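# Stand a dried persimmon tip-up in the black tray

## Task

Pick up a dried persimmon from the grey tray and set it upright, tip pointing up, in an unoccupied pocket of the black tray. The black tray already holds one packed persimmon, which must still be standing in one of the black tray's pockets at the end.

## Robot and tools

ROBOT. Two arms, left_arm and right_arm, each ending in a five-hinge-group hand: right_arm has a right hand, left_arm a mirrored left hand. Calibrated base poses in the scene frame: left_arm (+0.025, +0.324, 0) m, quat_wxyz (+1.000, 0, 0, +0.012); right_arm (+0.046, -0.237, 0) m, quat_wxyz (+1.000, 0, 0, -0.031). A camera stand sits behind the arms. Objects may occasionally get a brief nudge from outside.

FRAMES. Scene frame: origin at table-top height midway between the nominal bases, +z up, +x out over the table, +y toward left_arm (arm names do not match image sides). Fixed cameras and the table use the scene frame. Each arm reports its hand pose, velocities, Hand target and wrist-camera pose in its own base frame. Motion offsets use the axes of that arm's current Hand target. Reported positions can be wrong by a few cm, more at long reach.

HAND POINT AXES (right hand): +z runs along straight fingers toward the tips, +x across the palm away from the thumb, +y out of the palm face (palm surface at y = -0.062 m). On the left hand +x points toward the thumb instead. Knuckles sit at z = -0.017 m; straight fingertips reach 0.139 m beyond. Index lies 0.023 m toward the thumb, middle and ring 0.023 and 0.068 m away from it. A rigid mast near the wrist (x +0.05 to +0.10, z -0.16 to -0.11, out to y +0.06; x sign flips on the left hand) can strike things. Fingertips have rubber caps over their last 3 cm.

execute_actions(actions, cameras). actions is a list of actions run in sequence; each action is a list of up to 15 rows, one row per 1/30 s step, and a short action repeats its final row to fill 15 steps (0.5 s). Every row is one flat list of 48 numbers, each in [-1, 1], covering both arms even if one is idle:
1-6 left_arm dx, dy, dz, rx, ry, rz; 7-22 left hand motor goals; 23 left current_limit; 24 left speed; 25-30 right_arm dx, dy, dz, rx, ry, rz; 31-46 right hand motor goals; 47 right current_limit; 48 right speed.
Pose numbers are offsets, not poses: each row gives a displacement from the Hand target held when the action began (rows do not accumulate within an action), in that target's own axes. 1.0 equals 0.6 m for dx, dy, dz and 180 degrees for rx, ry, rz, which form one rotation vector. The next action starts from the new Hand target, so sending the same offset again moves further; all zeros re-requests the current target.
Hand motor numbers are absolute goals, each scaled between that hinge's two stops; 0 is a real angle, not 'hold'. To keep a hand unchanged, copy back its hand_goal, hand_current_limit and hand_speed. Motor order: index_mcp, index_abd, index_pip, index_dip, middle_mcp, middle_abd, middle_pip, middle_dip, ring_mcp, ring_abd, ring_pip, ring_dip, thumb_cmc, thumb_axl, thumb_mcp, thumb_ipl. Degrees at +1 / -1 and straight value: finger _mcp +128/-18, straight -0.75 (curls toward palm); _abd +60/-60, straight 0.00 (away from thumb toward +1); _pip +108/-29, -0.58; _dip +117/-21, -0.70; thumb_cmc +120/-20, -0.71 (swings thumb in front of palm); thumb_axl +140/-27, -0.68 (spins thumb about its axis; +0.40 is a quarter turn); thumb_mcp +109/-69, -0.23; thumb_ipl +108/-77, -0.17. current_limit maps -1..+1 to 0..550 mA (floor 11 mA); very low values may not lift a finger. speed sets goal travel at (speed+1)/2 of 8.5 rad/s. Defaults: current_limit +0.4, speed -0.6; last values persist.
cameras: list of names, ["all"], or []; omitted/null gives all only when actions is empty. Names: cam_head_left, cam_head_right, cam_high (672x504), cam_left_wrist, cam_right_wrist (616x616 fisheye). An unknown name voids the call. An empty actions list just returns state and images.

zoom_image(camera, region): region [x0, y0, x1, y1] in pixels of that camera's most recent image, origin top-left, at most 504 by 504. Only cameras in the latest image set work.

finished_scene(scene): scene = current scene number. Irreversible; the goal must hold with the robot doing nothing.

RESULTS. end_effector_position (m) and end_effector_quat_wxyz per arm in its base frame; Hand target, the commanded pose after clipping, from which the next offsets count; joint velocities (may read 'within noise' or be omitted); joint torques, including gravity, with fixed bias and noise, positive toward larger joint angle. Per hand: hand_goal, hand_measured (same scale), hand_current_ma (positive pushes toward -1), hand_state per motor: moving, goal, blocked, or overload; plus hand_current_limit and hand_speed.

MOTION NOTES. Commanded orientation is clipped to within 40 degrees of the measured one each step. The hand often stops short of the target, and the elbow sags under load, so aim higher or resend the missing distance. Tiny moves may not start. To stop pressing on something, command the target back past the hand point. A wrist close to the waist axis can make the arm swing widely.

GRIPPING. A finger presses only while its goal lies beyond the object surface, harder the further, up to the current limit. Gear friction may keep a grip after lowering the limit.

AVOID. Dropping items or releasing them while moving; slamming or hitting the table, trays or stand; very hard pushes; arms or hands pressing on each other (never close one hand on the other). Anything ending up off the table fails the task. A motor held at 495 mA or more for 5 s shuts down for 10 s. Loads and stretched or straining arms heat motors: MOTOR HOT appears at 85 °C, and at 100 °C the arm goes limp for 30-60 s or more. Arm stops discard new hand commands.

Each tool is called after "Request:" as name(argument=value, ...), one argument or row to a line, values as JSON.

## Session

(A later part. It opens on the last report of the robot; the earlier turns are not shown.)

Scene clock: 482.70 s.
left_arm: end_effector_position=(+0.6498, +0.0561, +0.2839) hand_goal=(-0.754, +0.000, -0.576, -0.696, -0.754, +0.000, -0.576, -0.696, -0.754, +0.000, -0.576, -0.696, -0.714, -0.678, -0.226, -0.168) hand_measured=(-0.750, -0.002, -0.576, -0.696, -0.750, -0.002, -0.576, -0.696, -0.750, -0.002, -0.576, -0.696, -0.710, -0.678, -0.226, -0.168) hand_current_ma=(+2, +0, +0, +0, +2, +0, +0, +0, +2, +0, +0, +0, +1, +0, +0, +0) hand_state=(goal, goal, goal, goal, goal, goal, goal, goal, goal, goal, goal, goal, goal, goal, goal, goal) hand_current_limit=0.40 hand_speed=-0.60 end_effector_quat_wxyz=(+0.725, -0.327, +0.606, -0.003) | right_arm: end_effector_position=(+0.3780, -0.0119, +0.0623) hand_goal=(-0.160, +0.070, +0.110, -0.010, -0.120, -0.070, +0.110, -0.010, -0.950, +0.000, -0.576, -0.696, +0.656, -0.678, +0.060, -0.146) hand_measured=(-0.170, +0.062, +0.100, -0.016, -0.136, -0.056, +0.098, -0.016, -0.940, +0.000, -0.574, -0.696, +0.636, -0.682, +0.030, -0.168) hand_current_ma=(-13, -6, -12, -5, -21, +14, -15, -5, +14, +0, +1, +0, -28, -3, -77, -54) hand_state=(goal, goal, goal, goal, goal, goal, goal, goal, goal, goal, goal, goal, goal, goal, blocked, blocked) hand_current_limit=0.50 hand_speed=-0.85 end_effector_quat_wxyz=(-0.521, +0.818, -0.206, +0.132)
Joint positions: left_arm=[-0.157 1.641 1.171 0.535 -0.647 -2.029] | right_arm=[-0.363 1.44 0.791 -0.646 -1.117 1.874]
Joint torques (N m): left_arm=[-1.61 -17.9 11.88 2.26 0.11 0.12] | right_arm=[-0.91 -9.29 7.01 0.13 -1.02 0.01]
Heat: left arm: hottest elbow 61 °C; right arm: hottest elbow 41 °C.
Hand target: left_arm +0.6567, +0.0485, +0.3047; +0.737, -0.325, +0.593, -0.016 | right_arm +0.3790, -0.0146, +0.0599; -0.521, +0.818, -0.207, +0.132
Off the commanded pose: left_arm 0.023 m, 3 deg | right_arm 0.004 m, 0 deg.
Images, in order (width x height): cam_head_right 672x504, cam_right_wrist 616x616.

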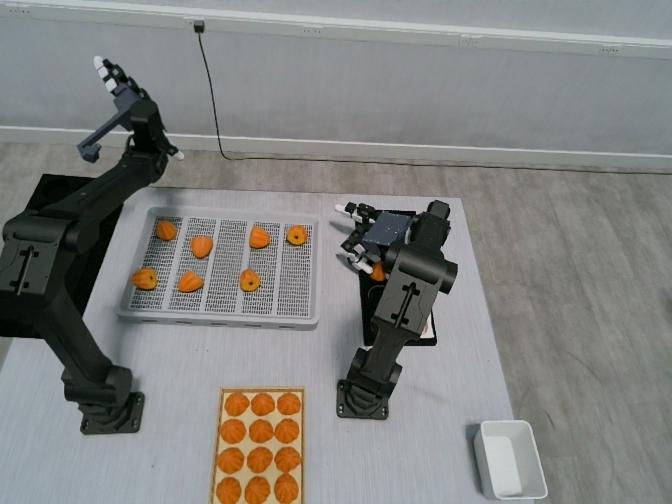

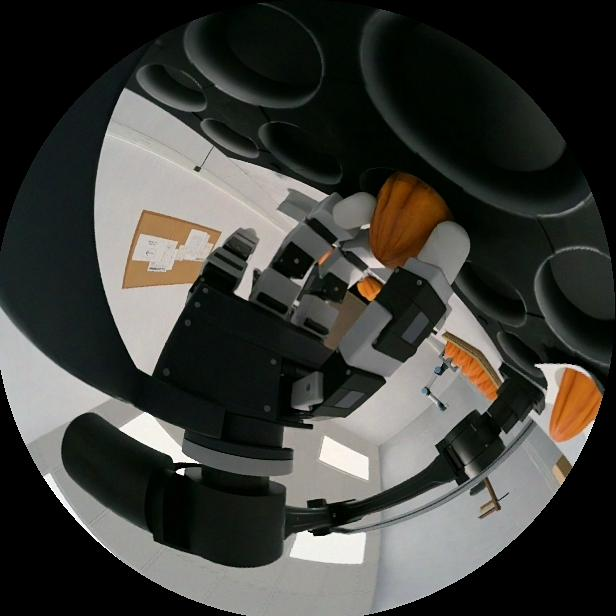

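Request:
execute_actions(
  actions=[
    [[0,0,0,0,0,0,-0.754,0,-0.576,-0.696,-0.754,0,-0.576,-0.696,-0.754,0,-0.576,-0.696,-0.714,-0.678,-0.226,-0.168,0.4,-0.6,0,0,0,0,0,0,-0.2,0.07,0.1,-0.03,-0.18,-0.07,0.1,-0.03,-0.95,0,-0.576,-0.696,0.657,-0.678,0.04,-0.16,0.5,-0.85]],
  ],
  cameras=["cam_head_right","cam_right_wrist"],
)

Request:
zoom_image(
  camera="cam_right_wrist",
  region=[320, 100, 520, 300],
)

Request:
zoom_image(
  camera="cam_head_right",
  region=[350, 230, 430, 310],
)

Scene clock: 498.10 s.
left_arm: end_effector_position=(+0.6498, +0.0561, +0.2839) hand_goal=(-0.754, +0.000, -0.576, -0.696, -0.754, +0.000, -0.576, -0.696, -0.754, +0.000, -0.576, -0.696, -0.714, -0.678, -0.226, -0.168) hand_measured=(-0.750, -0.002, -0.576, -0.696, -0.750, -0.002, -0.576, -0.696, -0.750, -0.002, -0.576, -0.696, -0.710, -0.678, -0.226, -0.168) hand_current_ma=(+2, +0, +0, +0, +2, +0, +0, +0, +2, +0, +0, +0, +1, +0, +0, +0) hand_state=(goal, goal, goal, goal, goal, goal, goal, goal, goal, goal, goal, goal, goal, goal, goal, goal) hand_current_limit=0.40 hand_speed=-0.60 end_effector_quat_wxyz=(+0.725, -0.327, +0.606, -0.003) | right_arm: end_effector_position=(+0.3780, -0.0119, +0.0623) hand_goal=(-0.200, +0.070, +0.100, -0.030, -0.180, -0.070, +0.100, -0.030, -0.950, +0.000, -0.576, -0.696, +0.656, -0.678, +0.040, -0.160) hand_measured=(-0.196, +0.064, +0.098, -0.028, -0.172, -0.062, +0.098, -0.026, -0.940, +0.000, -0.574, -0.696, +0.638, -0.682, +0.028, -0.170) hand_current_ma=(+3, -5, -1, +1, +8, +6, -2, +3, +14, +0, +1, +0, -28, -3, -18, -15) hand_state=(goal, goal, goal, goal, goal, goal, goal, goal, goal, goal, goal, goal, goal, goal, goal, goal) hand_current_limit=0.50 hand_speed=-0.85 end_effector_quat_wxyz=(-0.521, +0.818, -0.206, +0.132)
Joint positions: left_arm=[-0.157 1.641 1.171 0.535 -0.647 -2.029] | right_arm=[-0.363 1.44 0.791 -0.646 -1.117 1.874]
Joint torques (N m): left_arm=[-1.73 -17.9 11.85 2.25 0.14 0.12] | right_arm=[-0.91 -9.47 7.02 0.09 -1.02 0.02]
Heat: left arm: hottest elbow 61 °C; right arm: hottest elbow 41 °C.
Hand target: left_arm +0.6567, +0.0485, +0.3047; +0.737, -0.325, +0.593, -0.016 | right_arm +0.3790, -0.0146, +0.0599; -0.521, +0.818, -0.207, +0.132
Off the commanded pose: left_arm 0.023 m, 3 deg | right_arm 0.004 m, 0 deg.
Images, in order (width x height): cam_head_right 672x504, cam_right_wrist 616x616.

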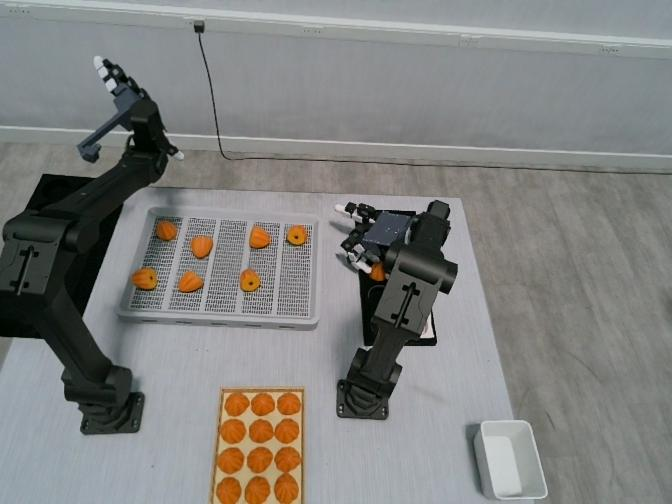

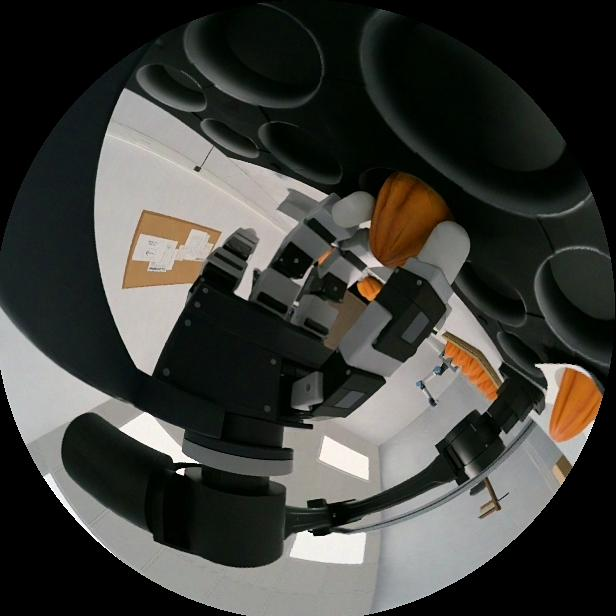

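Scaled by 2.520 from the camera's 616x616 image, which has a finer 880x880 frame.

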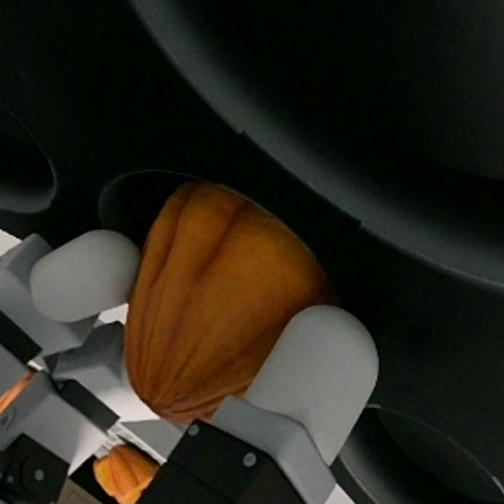

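Scaled by 6.300 from the camera's 672x504 image, which has a finer 960x720 frame.

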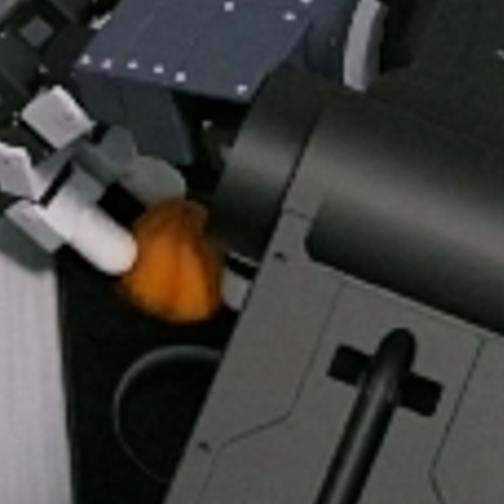

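Request:
execute_actions(
  actions=[
    [[0,0,0,0,0,0,-0.754,0,-0.576,-0.696,-0.754,0,-0.576,-0.696,-0.754,0,-0.576,-0.696,-0.714,-0.678,-0.226,-0.168,0.4,-0.6,0,0,0,0,0,0,-0.26,0.07,0.1,-0.03,-0.26,-0.07,0.1,-0.03,-0.95,0,-0.576,-0.696,0.657,-0.678,0.025,-0.168,0.3,-0.85]],
  ],
  cameras=["cam_head_right","cam_right_wrist"],
)

Request:
zoom_image(
  camera="cam_right_wrist",
  region=[320, 100, 520, 300],
)

Request:
zoom_image(
  camera="cam_head_right",
  region=[350, 230, 430, 310],
)

Scene clock: 506.60 s.
left_arm: end_effector_position=(+0.6498, +0.0561, +0.2839) hand_goal=(-0.754, +0.000, -0.576, -0.696, -0.754, +0.000, -0.576, -0.696, -0.754, +0.000, -0.576, -0.696, -0.714, -0.678, -0.226, -0.168) hand_measured=(-0.750, -0.002, -0.576, -0.696, -0.750, -0.002, -0.576, -0.696, -0.750, -0.002, -0.576, -0.696, -0.710, -0.678, -0.226, -0.168) hand_current_ma=(+2, +0, +0, +0, +2, +0, +0, +0, +2, +0, +0, +0, +1, +0, +0, +0) hand_state=(goal, goal, goal, goal, goal, goal, goal, goal, goal, goal, goal, goal, goal, goal, goal, goal) hand_current_limit=0.40 hand_speed=-0.60 end_effector_quat_wxyz=(+0.725, -0.327, +0.606, -0.003) | right_arm: end_effector_position=(+0.3780, -0.0117, +0.0625) hand_goal=(-0.260, +0.070, +0.100, -0.030, -0.260, -0.070, +0.100, -0.030, -0.950, +0.000, -0.576, -0.696, +0.656, -0.678, +0.024, -0.168) hand_measured=(-0.246, +0.066, +0.100, -0.028, -0.230, -0.068, +0.104, -0.026, -0.940, +0.000, -0.574, -0.696, +0.638, -0.682, +0.024, -0.168) hand_current_ma=(+20, -2, +0, +1, +55, +1, +2, +3, +14, +0, +1, +0, -25, -3, +0, +0) hand_state=(goal, goal, goal, goal, blocked, goal, goal, goal, goal, goal, goal, goal, goal, goal, goal, goal) hand_current_limit=0.30 hand_speed=-0.85 end_effector_quat_wxyz=(-0.522, +0.817, -0.206, +0.132)
Joint positions: left_arm=[-0.157 1.641 1.171 0.535 -0.647 -2.029] | right_arm=[-0.363 1.44 0.791 -0.646 -1.118 1.874]
Joint torques (N m): left_arm=[-1.49 -18.08 11.9 2.28 0.11 0.11] | right_arm=[-0.79 -9.47 7.04 0.13 -0.98 0.01]
Heat: left arm: hottest elbow 61 °C; right arm: hottest elbow 40 °C.
Hand target: left_arm +0.6567, +0.0485, +0.3047; +0.737, -0.325, +0.593, -0.016 | right_arm +0.3790, -0.0146, +0.0599; -0.521, +0.818, -0.207, +0.132
Off the commanded pose: left_arm 0.023 m, 3 deg | right_arm 0.004 m, 0 deg.
Images, in order (width x height): cam_head_right 672x504, cam_right_wrist 616x616.

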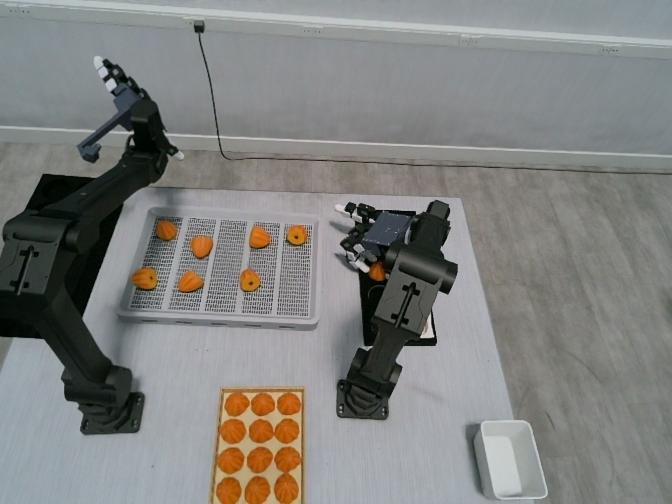

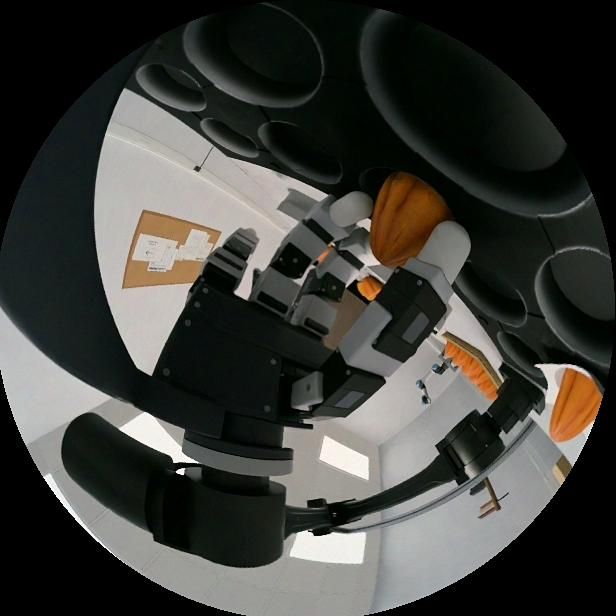

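Scaled by 2.520 from the camera's 616x616 image, which has a finer 880x880 frame.

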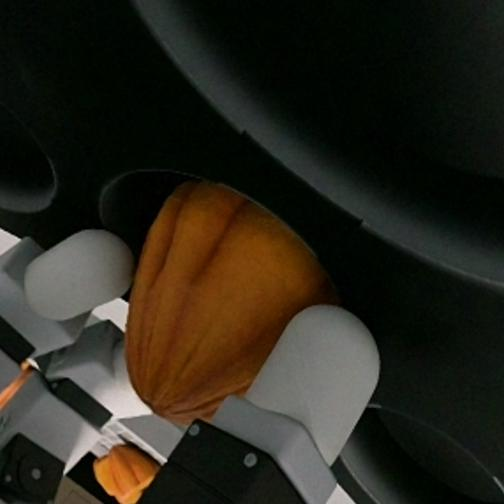

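Scaled by 6.300 from the camera's 672x504 image, which has a finer 960x720 frame.

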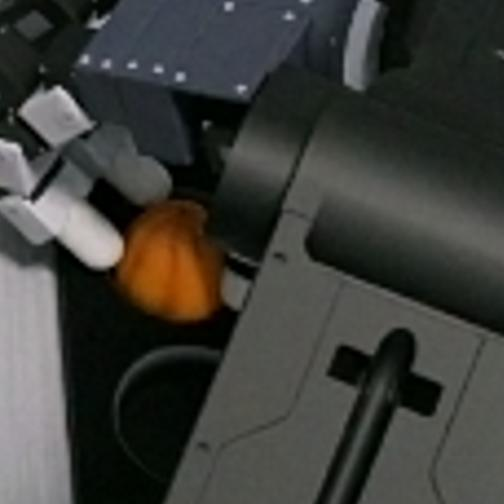

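Request:
execute_actions(
  actions=[
    [[0,0,0,0,0,0,-0.754,0,-0.576,-0.696,-0.754,0,-0.576,-0.696,-0.754,0,-0.576,-0.696,-0.714,-0.678,-0.226,-0.168,0.4,-0.6,0.0317,-0.0728,-0.0213,0,0,0,-0.26,0.07,0.1,-0.03,-0.25,-0.07,0.1,-0.03,-0.95,0,-0.576,-0.696,0.657,-0.678,0.012,-0.168,0.3,-0.85]],
  ],
  cameras=["cam_head_right","cam_right_wrist"],
)

Request:
zoom_image(
  camera="cam_right_wrist",
  region=[320, 100, 520, 300],
)

Request:
zoom_image(
  camera="cam_head_right",
  region=[350, 230, 430, 310],
)

Scene clock: 524.67 s.
left_arm: end_effector_position=(+0.6498, +0.0561, +0.2839) hand_goal=(-0.754, +0.000, -0.576, -0.696, -0.754, +0.000, -0.576, -0.696, -0.754, +0.000, -0.576, -0.696, -0.714, -0.678, -0.226, -0.168) hand_measured=(-0.750, -0.002, -0.576, -0.696, -0.750, -0.002, -0.576, -0.696, -0.750, -0.002, -0.576, -0.696, -0.710, -0.678, -0.226, -0.168) hand_current_ma=(+2, +0, +0, +0, +2, +0, +0, +0, +2, +0, +0, +0, +1, +0, +0, +0) hand_state=(goal, goal, goal, goal, goal, goal, goal, goal, goal, goal, goal, goal, goal, goal, goal, goal) hand_current_limit=0.40 hand_speed=-0.60 end_effector_quat_wxyz=(+0.725, -0.327, +0.606, -0.003) | right_arm: end_effector_position=(+0.3842, -0.0141, +0.0890) hand_goal=(-0.260, +0.070, +0.100, -0.030, -0.250, -0.070, +0.100, -0.030, -0.950, +0.000, -0.576, -0.696, +0.656, -0.678, +0.012, -0.168) hand_measured=(-0.250, +0.068, +0.100, -0.028, -0.240, -0.068, +0.102, -0.028, -0.940, +0.000, -0.574, -0.696, +0.654, -0.680, +0.014, -0.168) hand_current_ma=(+13, -2, +0, +1, +11, +1, +1, +2, +14, +0, +1, +0, -1, -2, +2, +0) hand_state=(goal, goal, goal, goal, goal, goal, goal, goal, goal, goal, goal, goal, goal, goal, goal, goal) hand_current_limit=0.30 hand_speed=-0.85 end_effector_quat_wxyz=(-0.522, +0.816, -0.218, +0.119)
Joint positions: left_arm=[-0.157 1.641 1.171 0.535 -0.647 -2.029] | right_arm=[-0.363 1.425 0.86 -0.753 -1.115 1.888]
Joint torques (N m): left_arm=[-1.67 -18.26 11.81 2.24 0.11 0.13] | right_arm=[0.15 -10.87 9.95 -0.21 -0.96 0.15]
Heat: left arm: hottest elbow 61 °C; right arm: hottest elbow 40 °C.
Hand target: left_arm +0.6567, +0.0485, +0.3047; +0.737, -0.325, +0.593, -0.016 | right_arm +0.3989, -0.0175, +0.1047; -0.521, +0.818, -0.208, +0.132
Off the commanded pose: left_arm 0.023 m, 3 deg | right_arm 0.022 m, 2 deg.
Images, in order (width x height): cam_head_right 672x504, cam_right_wrist 616x616.

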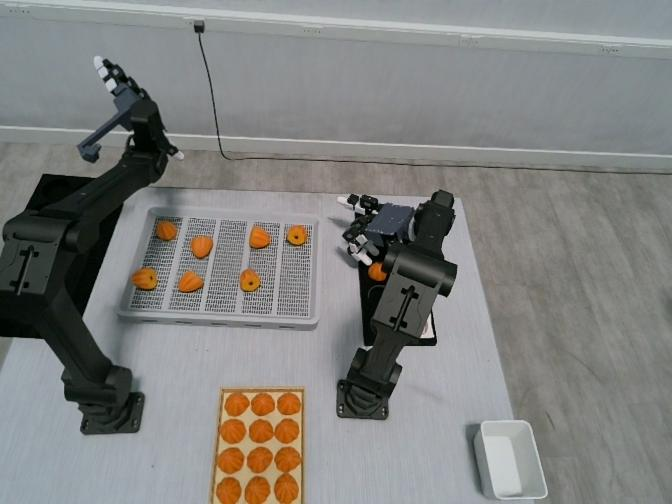

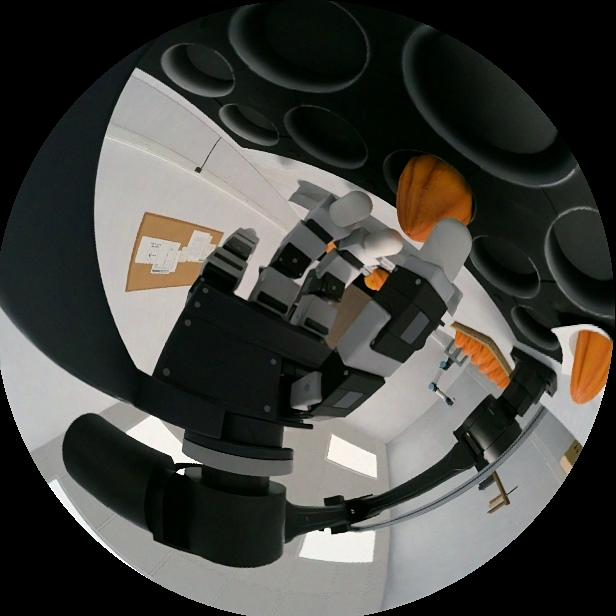

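Scaled by 2.520 from the camera's 616x616 image, which has a finer 880x880 frame.

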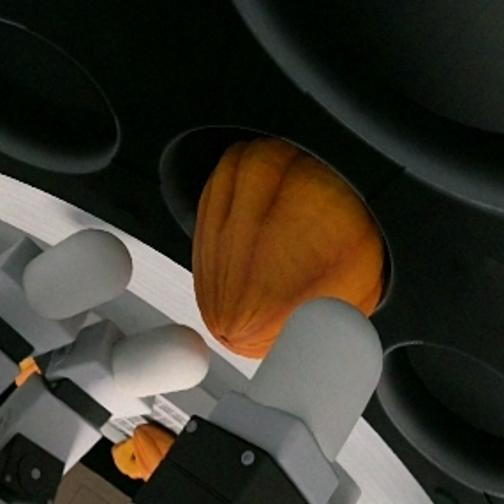

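Scaled by 6.300 from the camera's 672x504 image, which has a finer 960x720 frame.

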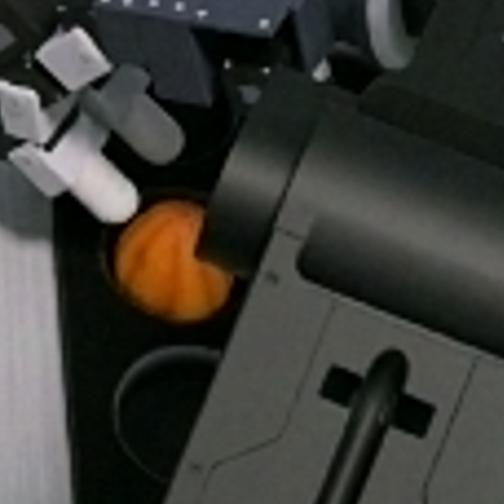

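Request:
execute_actions(
  actions=[
    [[0,0,0,0,0,0,-0.754,0,-0.576,-0.696,-0.754,0,-0.576,-0.696,-0.754,0,-0.576,-0.696,-0.714,-0.678,-0.226,-0.168,0.4,-0.6,0,-0.03,-0.014,0,0,0,-0.4,0.07,0.12,-0.04,-0.4,-0.07,0.12,-0.04,-0.95,0,-0.576,-0.696,0.657,-0.678,-0.05,-0.168,0.3,-0.5]],
    [[0,0,0,0,0,0,-0.754,0,-0.576,-0.696,-0.754,0,-0.576,-0.696,-0.754,0,-0.576,-0.696,-0.714,-0.678,-0.226,-0.168,0.4,-0.6,0,-0.0906,-0.0423,0,0,0,-0.4,0.07,0.12,-0.04,-0.4,-0.07,0.12,-0.04,-0.95,0,-0.576,-0.696,0.657,-0.678,-0.05,-0.168,0.3,-0.5]],
  ],
  cameras=["all"],
)

Request:
zoom_image(
  camera="cam_right_wrist",
  region=[380, 140, 616, 376],
)

Request:
zoom_image(
  camera="cam_head_right",
  region=[340, 220, 460, 340],
)

Scene clock: 538.20 s.
left_arm: end_effector_position=(+0.6498, +0.0561, +0.2839) hand_goal=(-0.754, +0.000, -0.576, -0.696, -0.754, +0.000, -0.576, -0.696, -0.754, +0.000, -0.576, -0.696, -0.714, -0.678, -0.226, -0.168) hand_measured=(-0.750, -0.002, -0.576, -0.696, -0.750, -0.002, -0.576, -0.696, -0.750, -0.002, -0.576, -0.696, -0.710, -0.678, -0.226, -0.168) hand_current_ma=(+2, +0, +0, +0, +2, +0, +0, +0, +2, +0, +0, +0, +1, +0, +0, +0) hand_state=(goal, goal, goal, goal, goal, goal, goal, goal, goal, goal, goal, goal, goal, goal, goal, goal) hand_current_limit=0.40 hand_speed=-0.60 end_effector_quat_wxyz=(+0.725, -0.327, +0.606, -0.003) | right_arm: end_effector_position=(+0.3863, -0.0147, +0.1732) hand_goal=(-0.400, +0.070, +0.120, -0.040, -0.400, -0.070, +0.120, -0.040, -0.950, +0.000, -0.576, -0.696, +0.656, -0.678, -0.050, -0.168) hand_measured=(-0.388, +0.068, +0.116, -0.038, -0.386, -0.068, +0.116, -0.038, -0.940, +0.000, -0.574, -0.696, +0.654, -0.680, -0.046, -0.168) hand_current_ma=(+16, -1, -2, +2, +18, +1, -3, +2, +14, +0, +1, +0, -1, -2, +3, +0) hand_state=(goal, goal, goal, goal, goal, goal, goal, goal, goal, goal, goal, goal, goal, goal, goal, goal) hand_current_limit=0.30 hand_speed=-0.50 end_effector_quat_wxyz=(-0.522, +0.815, -0.218, +0.123)
Joint positions: left_arm=[-0.157 1.641 1.171 0.535 -0.647 -2.029] | right_arm=[-0.362 1.318 1 -0.981 -1.114 1.9]
Joint torques (N m): left_arm=[-1.38 -17.96 11.85 2.37 0.12 0.11] | right_arm=[0.09 -9.11 10.88 -0.35 -1.02 0.02]
Heat: left arm: hottest elbow 61 °C; right arm: hottest elbow 43 °C.
Hand target: left_arm +0.6567, +0.0485, +0.3047; +0.737, -0.325, +0.593, -0.016 | right_arm +0.3989, -0.0175, +0.1846; -0.521, +0.818, -0.208, +0.132
Off the commanded pose: left_arm 0.023 m, 3 deg | right_arm 0.017 m, 2 deg.

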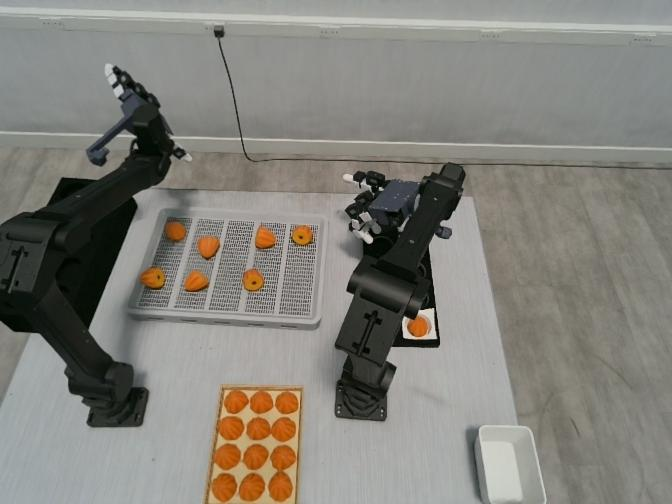

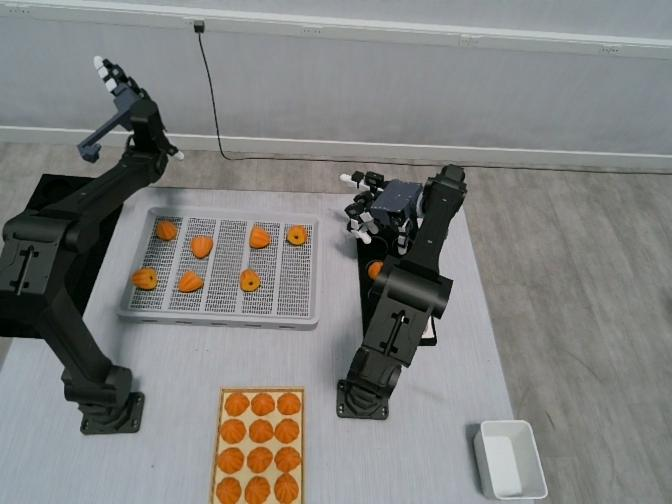

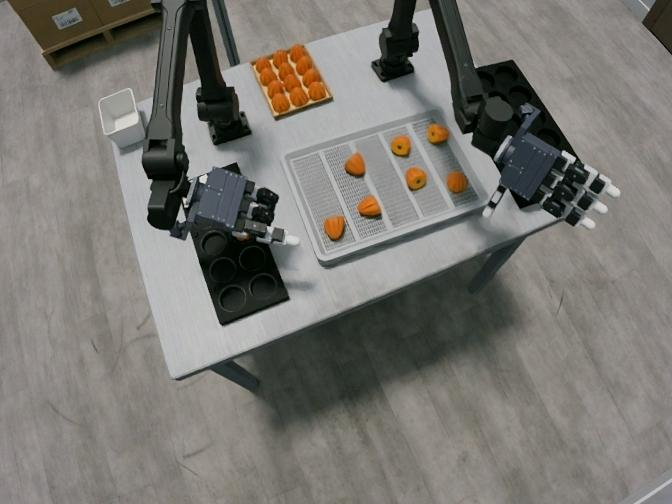

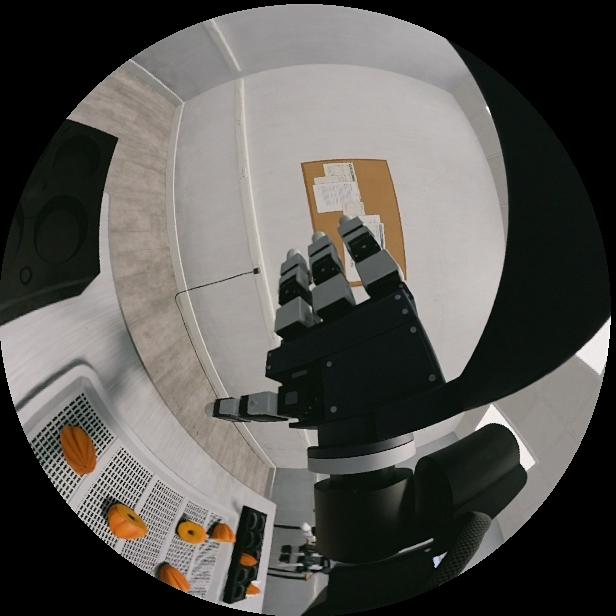

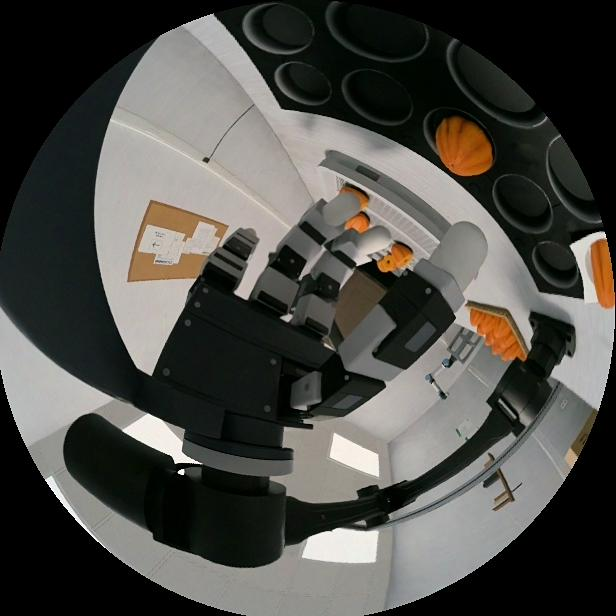

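Scaled by 2.136 from the camera's 616x616 image, which has a finer 880x880 frame.

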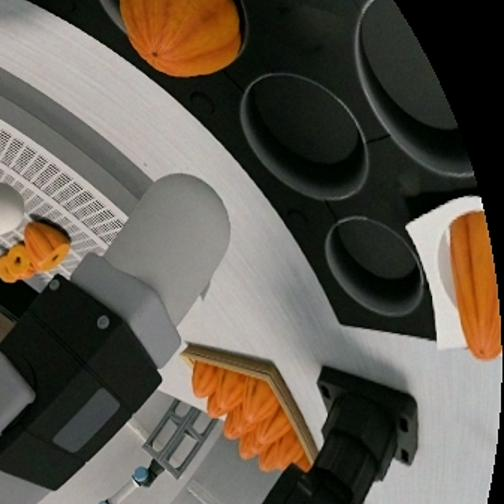

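Scaled by 4.200 from the camera's 672x504 image, which has a finer 960x720 frame.

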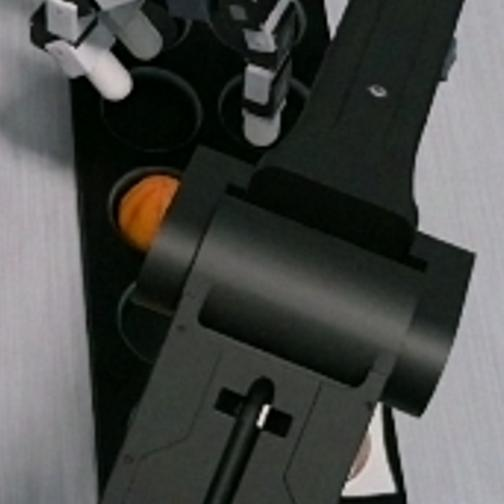

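Request:
zoom_image(
  camera="cam_right_wrist",
  region=[405, 90, 525, 210],
)

Request:
zoom_image(
  camera="cam_head_left",
  region=[380, 280, 460, 360],
)

Scaled by 4.200 from the camera's 616x616 image, which has a finer 880x880 frame.

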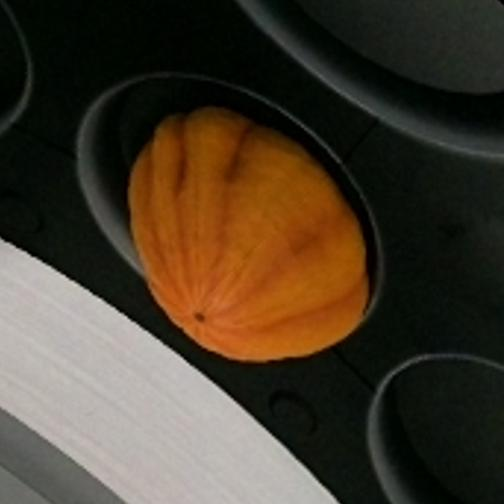

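Scaled by 6.300 from the camera's 672x504 image, which has a finer 960x720 frame.

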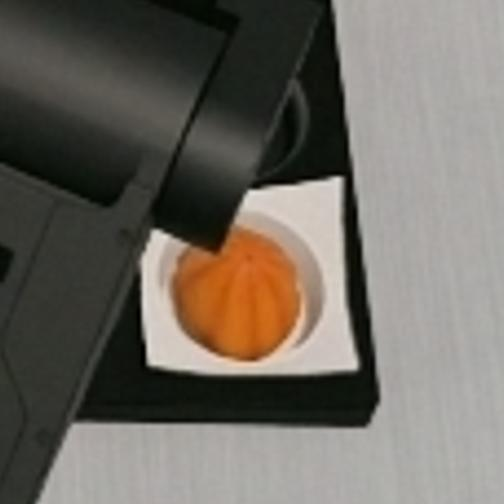

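Request:
execute_actions(
  actions=[
    [[0,0,0,0,0,0,-0.754,0,-0.576,-0.696,-0.754,0,-0.576,-0.696,-0.754,0,-0.576,-0.696,-0.714,-0.678,-0.226,-0.168,0.4,-0.6,0.0477,0.0145,-0.0902,0,0,0,-0.4,0.07,0.12,-0.04,-0.4,-0.07,0.12,-0.04,-0.95,0,-0.576,-0.696,0.657,-0.678,-0.05,-0.168,0.3,-0.5]],
    [[0,0,0,0,0,0,-0.754,0,-0.576,-0.696,-0.754,0,-0.576,-0.696,-0.754,0,-0.576,-0.696,-0.714,-0.678,-0.226,-0.168,0.4,-0.6,0.0477,0.0145,-0.0902,0,0,0,-0.4,0.07,0.12,-0.04,-0.4,-0.07,0.12,-0.04,-0.95,0,-0.576,-0.696,0.657,-0.678,-0.05,-0.168,0.3,-0.5]],
  ],
  cameras=["cam_head_right","cam_head_left","cam_right_wrist"],
)

Request:
zoom_image(
  camera="cam_head_right",
  region=[340, 220, 460, 340],
)

Request:
zoom_image(
  camera="cam_head_left",
  region=[340, 220, 460, 340],
)

Scene clock: 573.70 s.
left_arm: end_effector_position=(+0.6498, +0.0561, +0.2839) hand_goal=(-0.754, +0.000, -0.576, -0.696, -0.754, +0.000, -0.576, -0.696, -0.754, +0.000, -0.576, -0.696, -0.714, -0.678, -0.226, -0.168) hand_measured=(-0.750, -0.002, -0.576, -0.696, -0.750, -0.002, -0.576, -0.696, -0.750, -0.002, -0.576, -0.696, -0.710, -0.678, -0.226, -0.168) hand_current_ma=(+2, +0, +0, +0, +2, +0, +0, +0, +2, +0, +0, +0, +1, +0, +0, +0) hand_state=(goal, goal, goal, goal, goal, goal, goal, goal, goal, goal, goal, goal, goal, goal, goal, goal) hand_current_limit=0.40 hand_speed=-0.60 end_effector_quat_wxyz=(+0.725, -0.327, +0.606, -0.003) | right_arm: end_effector_position=(+0.3860, -0.1316, +0.2048) hand_goal=(-0.400, +0.070, +0.120, -0.040, -0.400, -0.070, +0.120, -0.040, -0.950, +0.000, -0.576, -0.696, +0.656, -0.678, -0.050, -0.168) hand_measured=(-0.388, +0.068, +0.118, -0.038, -0.388, -0.068, +0.116, -0.038, -0.940, +0.000, -0.574, -0.696, +0.654, -0.680, -0.048, -0.168) hand_current_ma=(+15, -1, -2, +2, +16, +1, -2, +2, +14, +0, +1, +0, -1, -2, +2, +0) hand_state=(goal, goal, goal, goal, goal, goal, goal, goal, goal, goal, goal, goal, goal, goal, goal, goal) hand_current_limit=0.30 hand_speed=-0.50 end_effector_quat_wxyz=(-0.523, +0.814, -0.223, +0.124)
Joint positions: left_arm=[-0.157 1.641 1.171 0.535 -0.647 -2.029] | right_arm=[-0.62 1.536 1.311 -1.597 -1.119 1.327]
Joint torques (N m): left_arm=[-1.67 -17.85 11.79 2.29 0.12 0.13] | right_arm=[0.21 -11.63 10.85 -1.33 -1.05 -0.01]
Heat: left arm: hottest elbow 62 °C; right arm: hottest elbow 47 °C.
Hand target: left_arm +0.6567, +0.0485, +0.3047; +0.737, -0.325, +0.593, -0.016 | right_arm +0.3991, -0.1376, +0.2147; -0.521, +0.818, -0.207, +0.132
Off the commanded pose: left_arm 0.023 m, 3 deg | right_arm 0.017 m, 2 deg.
Images, in order (width x height): cam_head_left 672x504, cam_head_right 672x504, cam_right_wrist 616x616.

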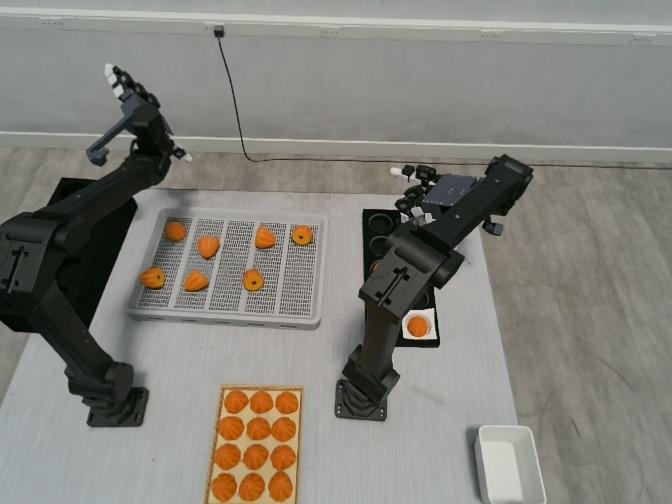

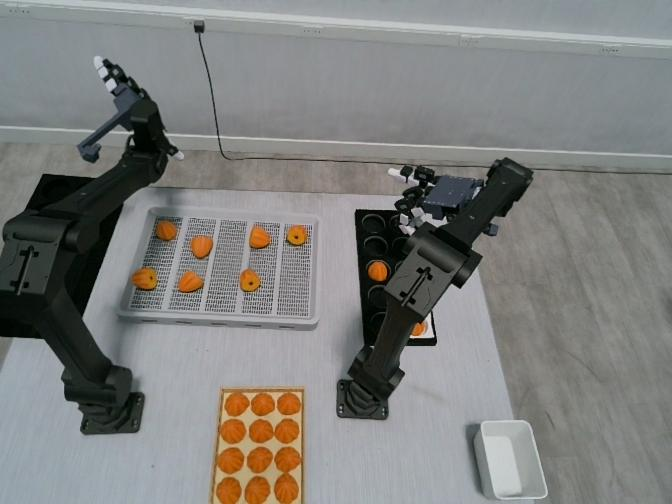

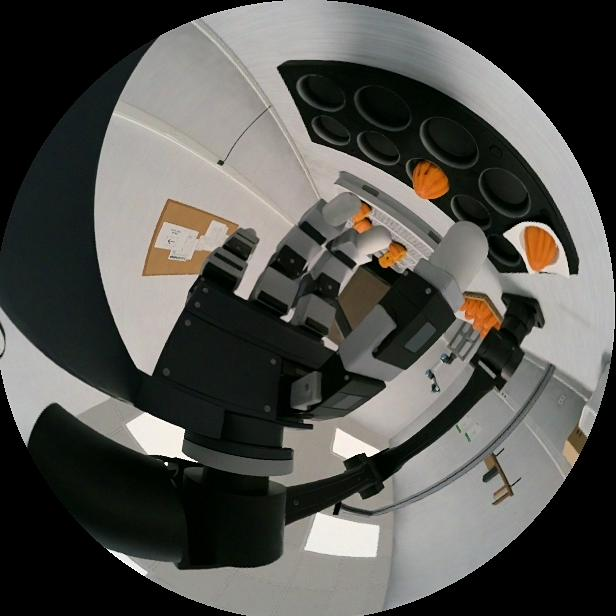

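Scaled by 4.200 from the camera's 672x504 image, which has a finer 960x720 frame.

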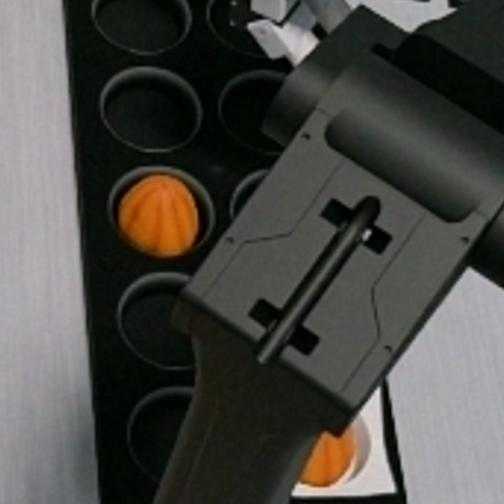

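Scaled by 4.200 from the camera's 672x504 image, which has a finer 960x720 frame.

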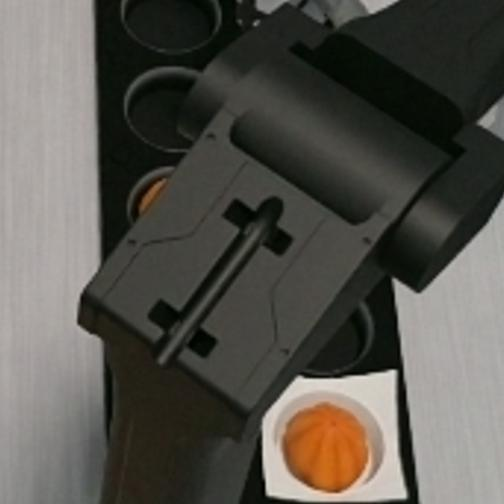

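Request:
zoom_image(
  camera="cam_right_wrist",
  region=[400, 140, 580, 290],
)

Scaled by 2.800 from the camera's 616x616 image, which has a finer 880x880 frame.

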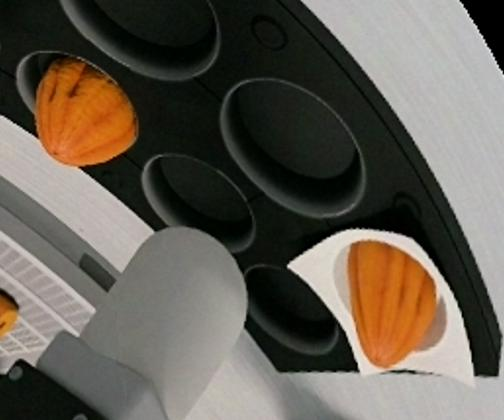

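Request:
finished_scene(
  scene=3,
)

The scene is finished: the task was done.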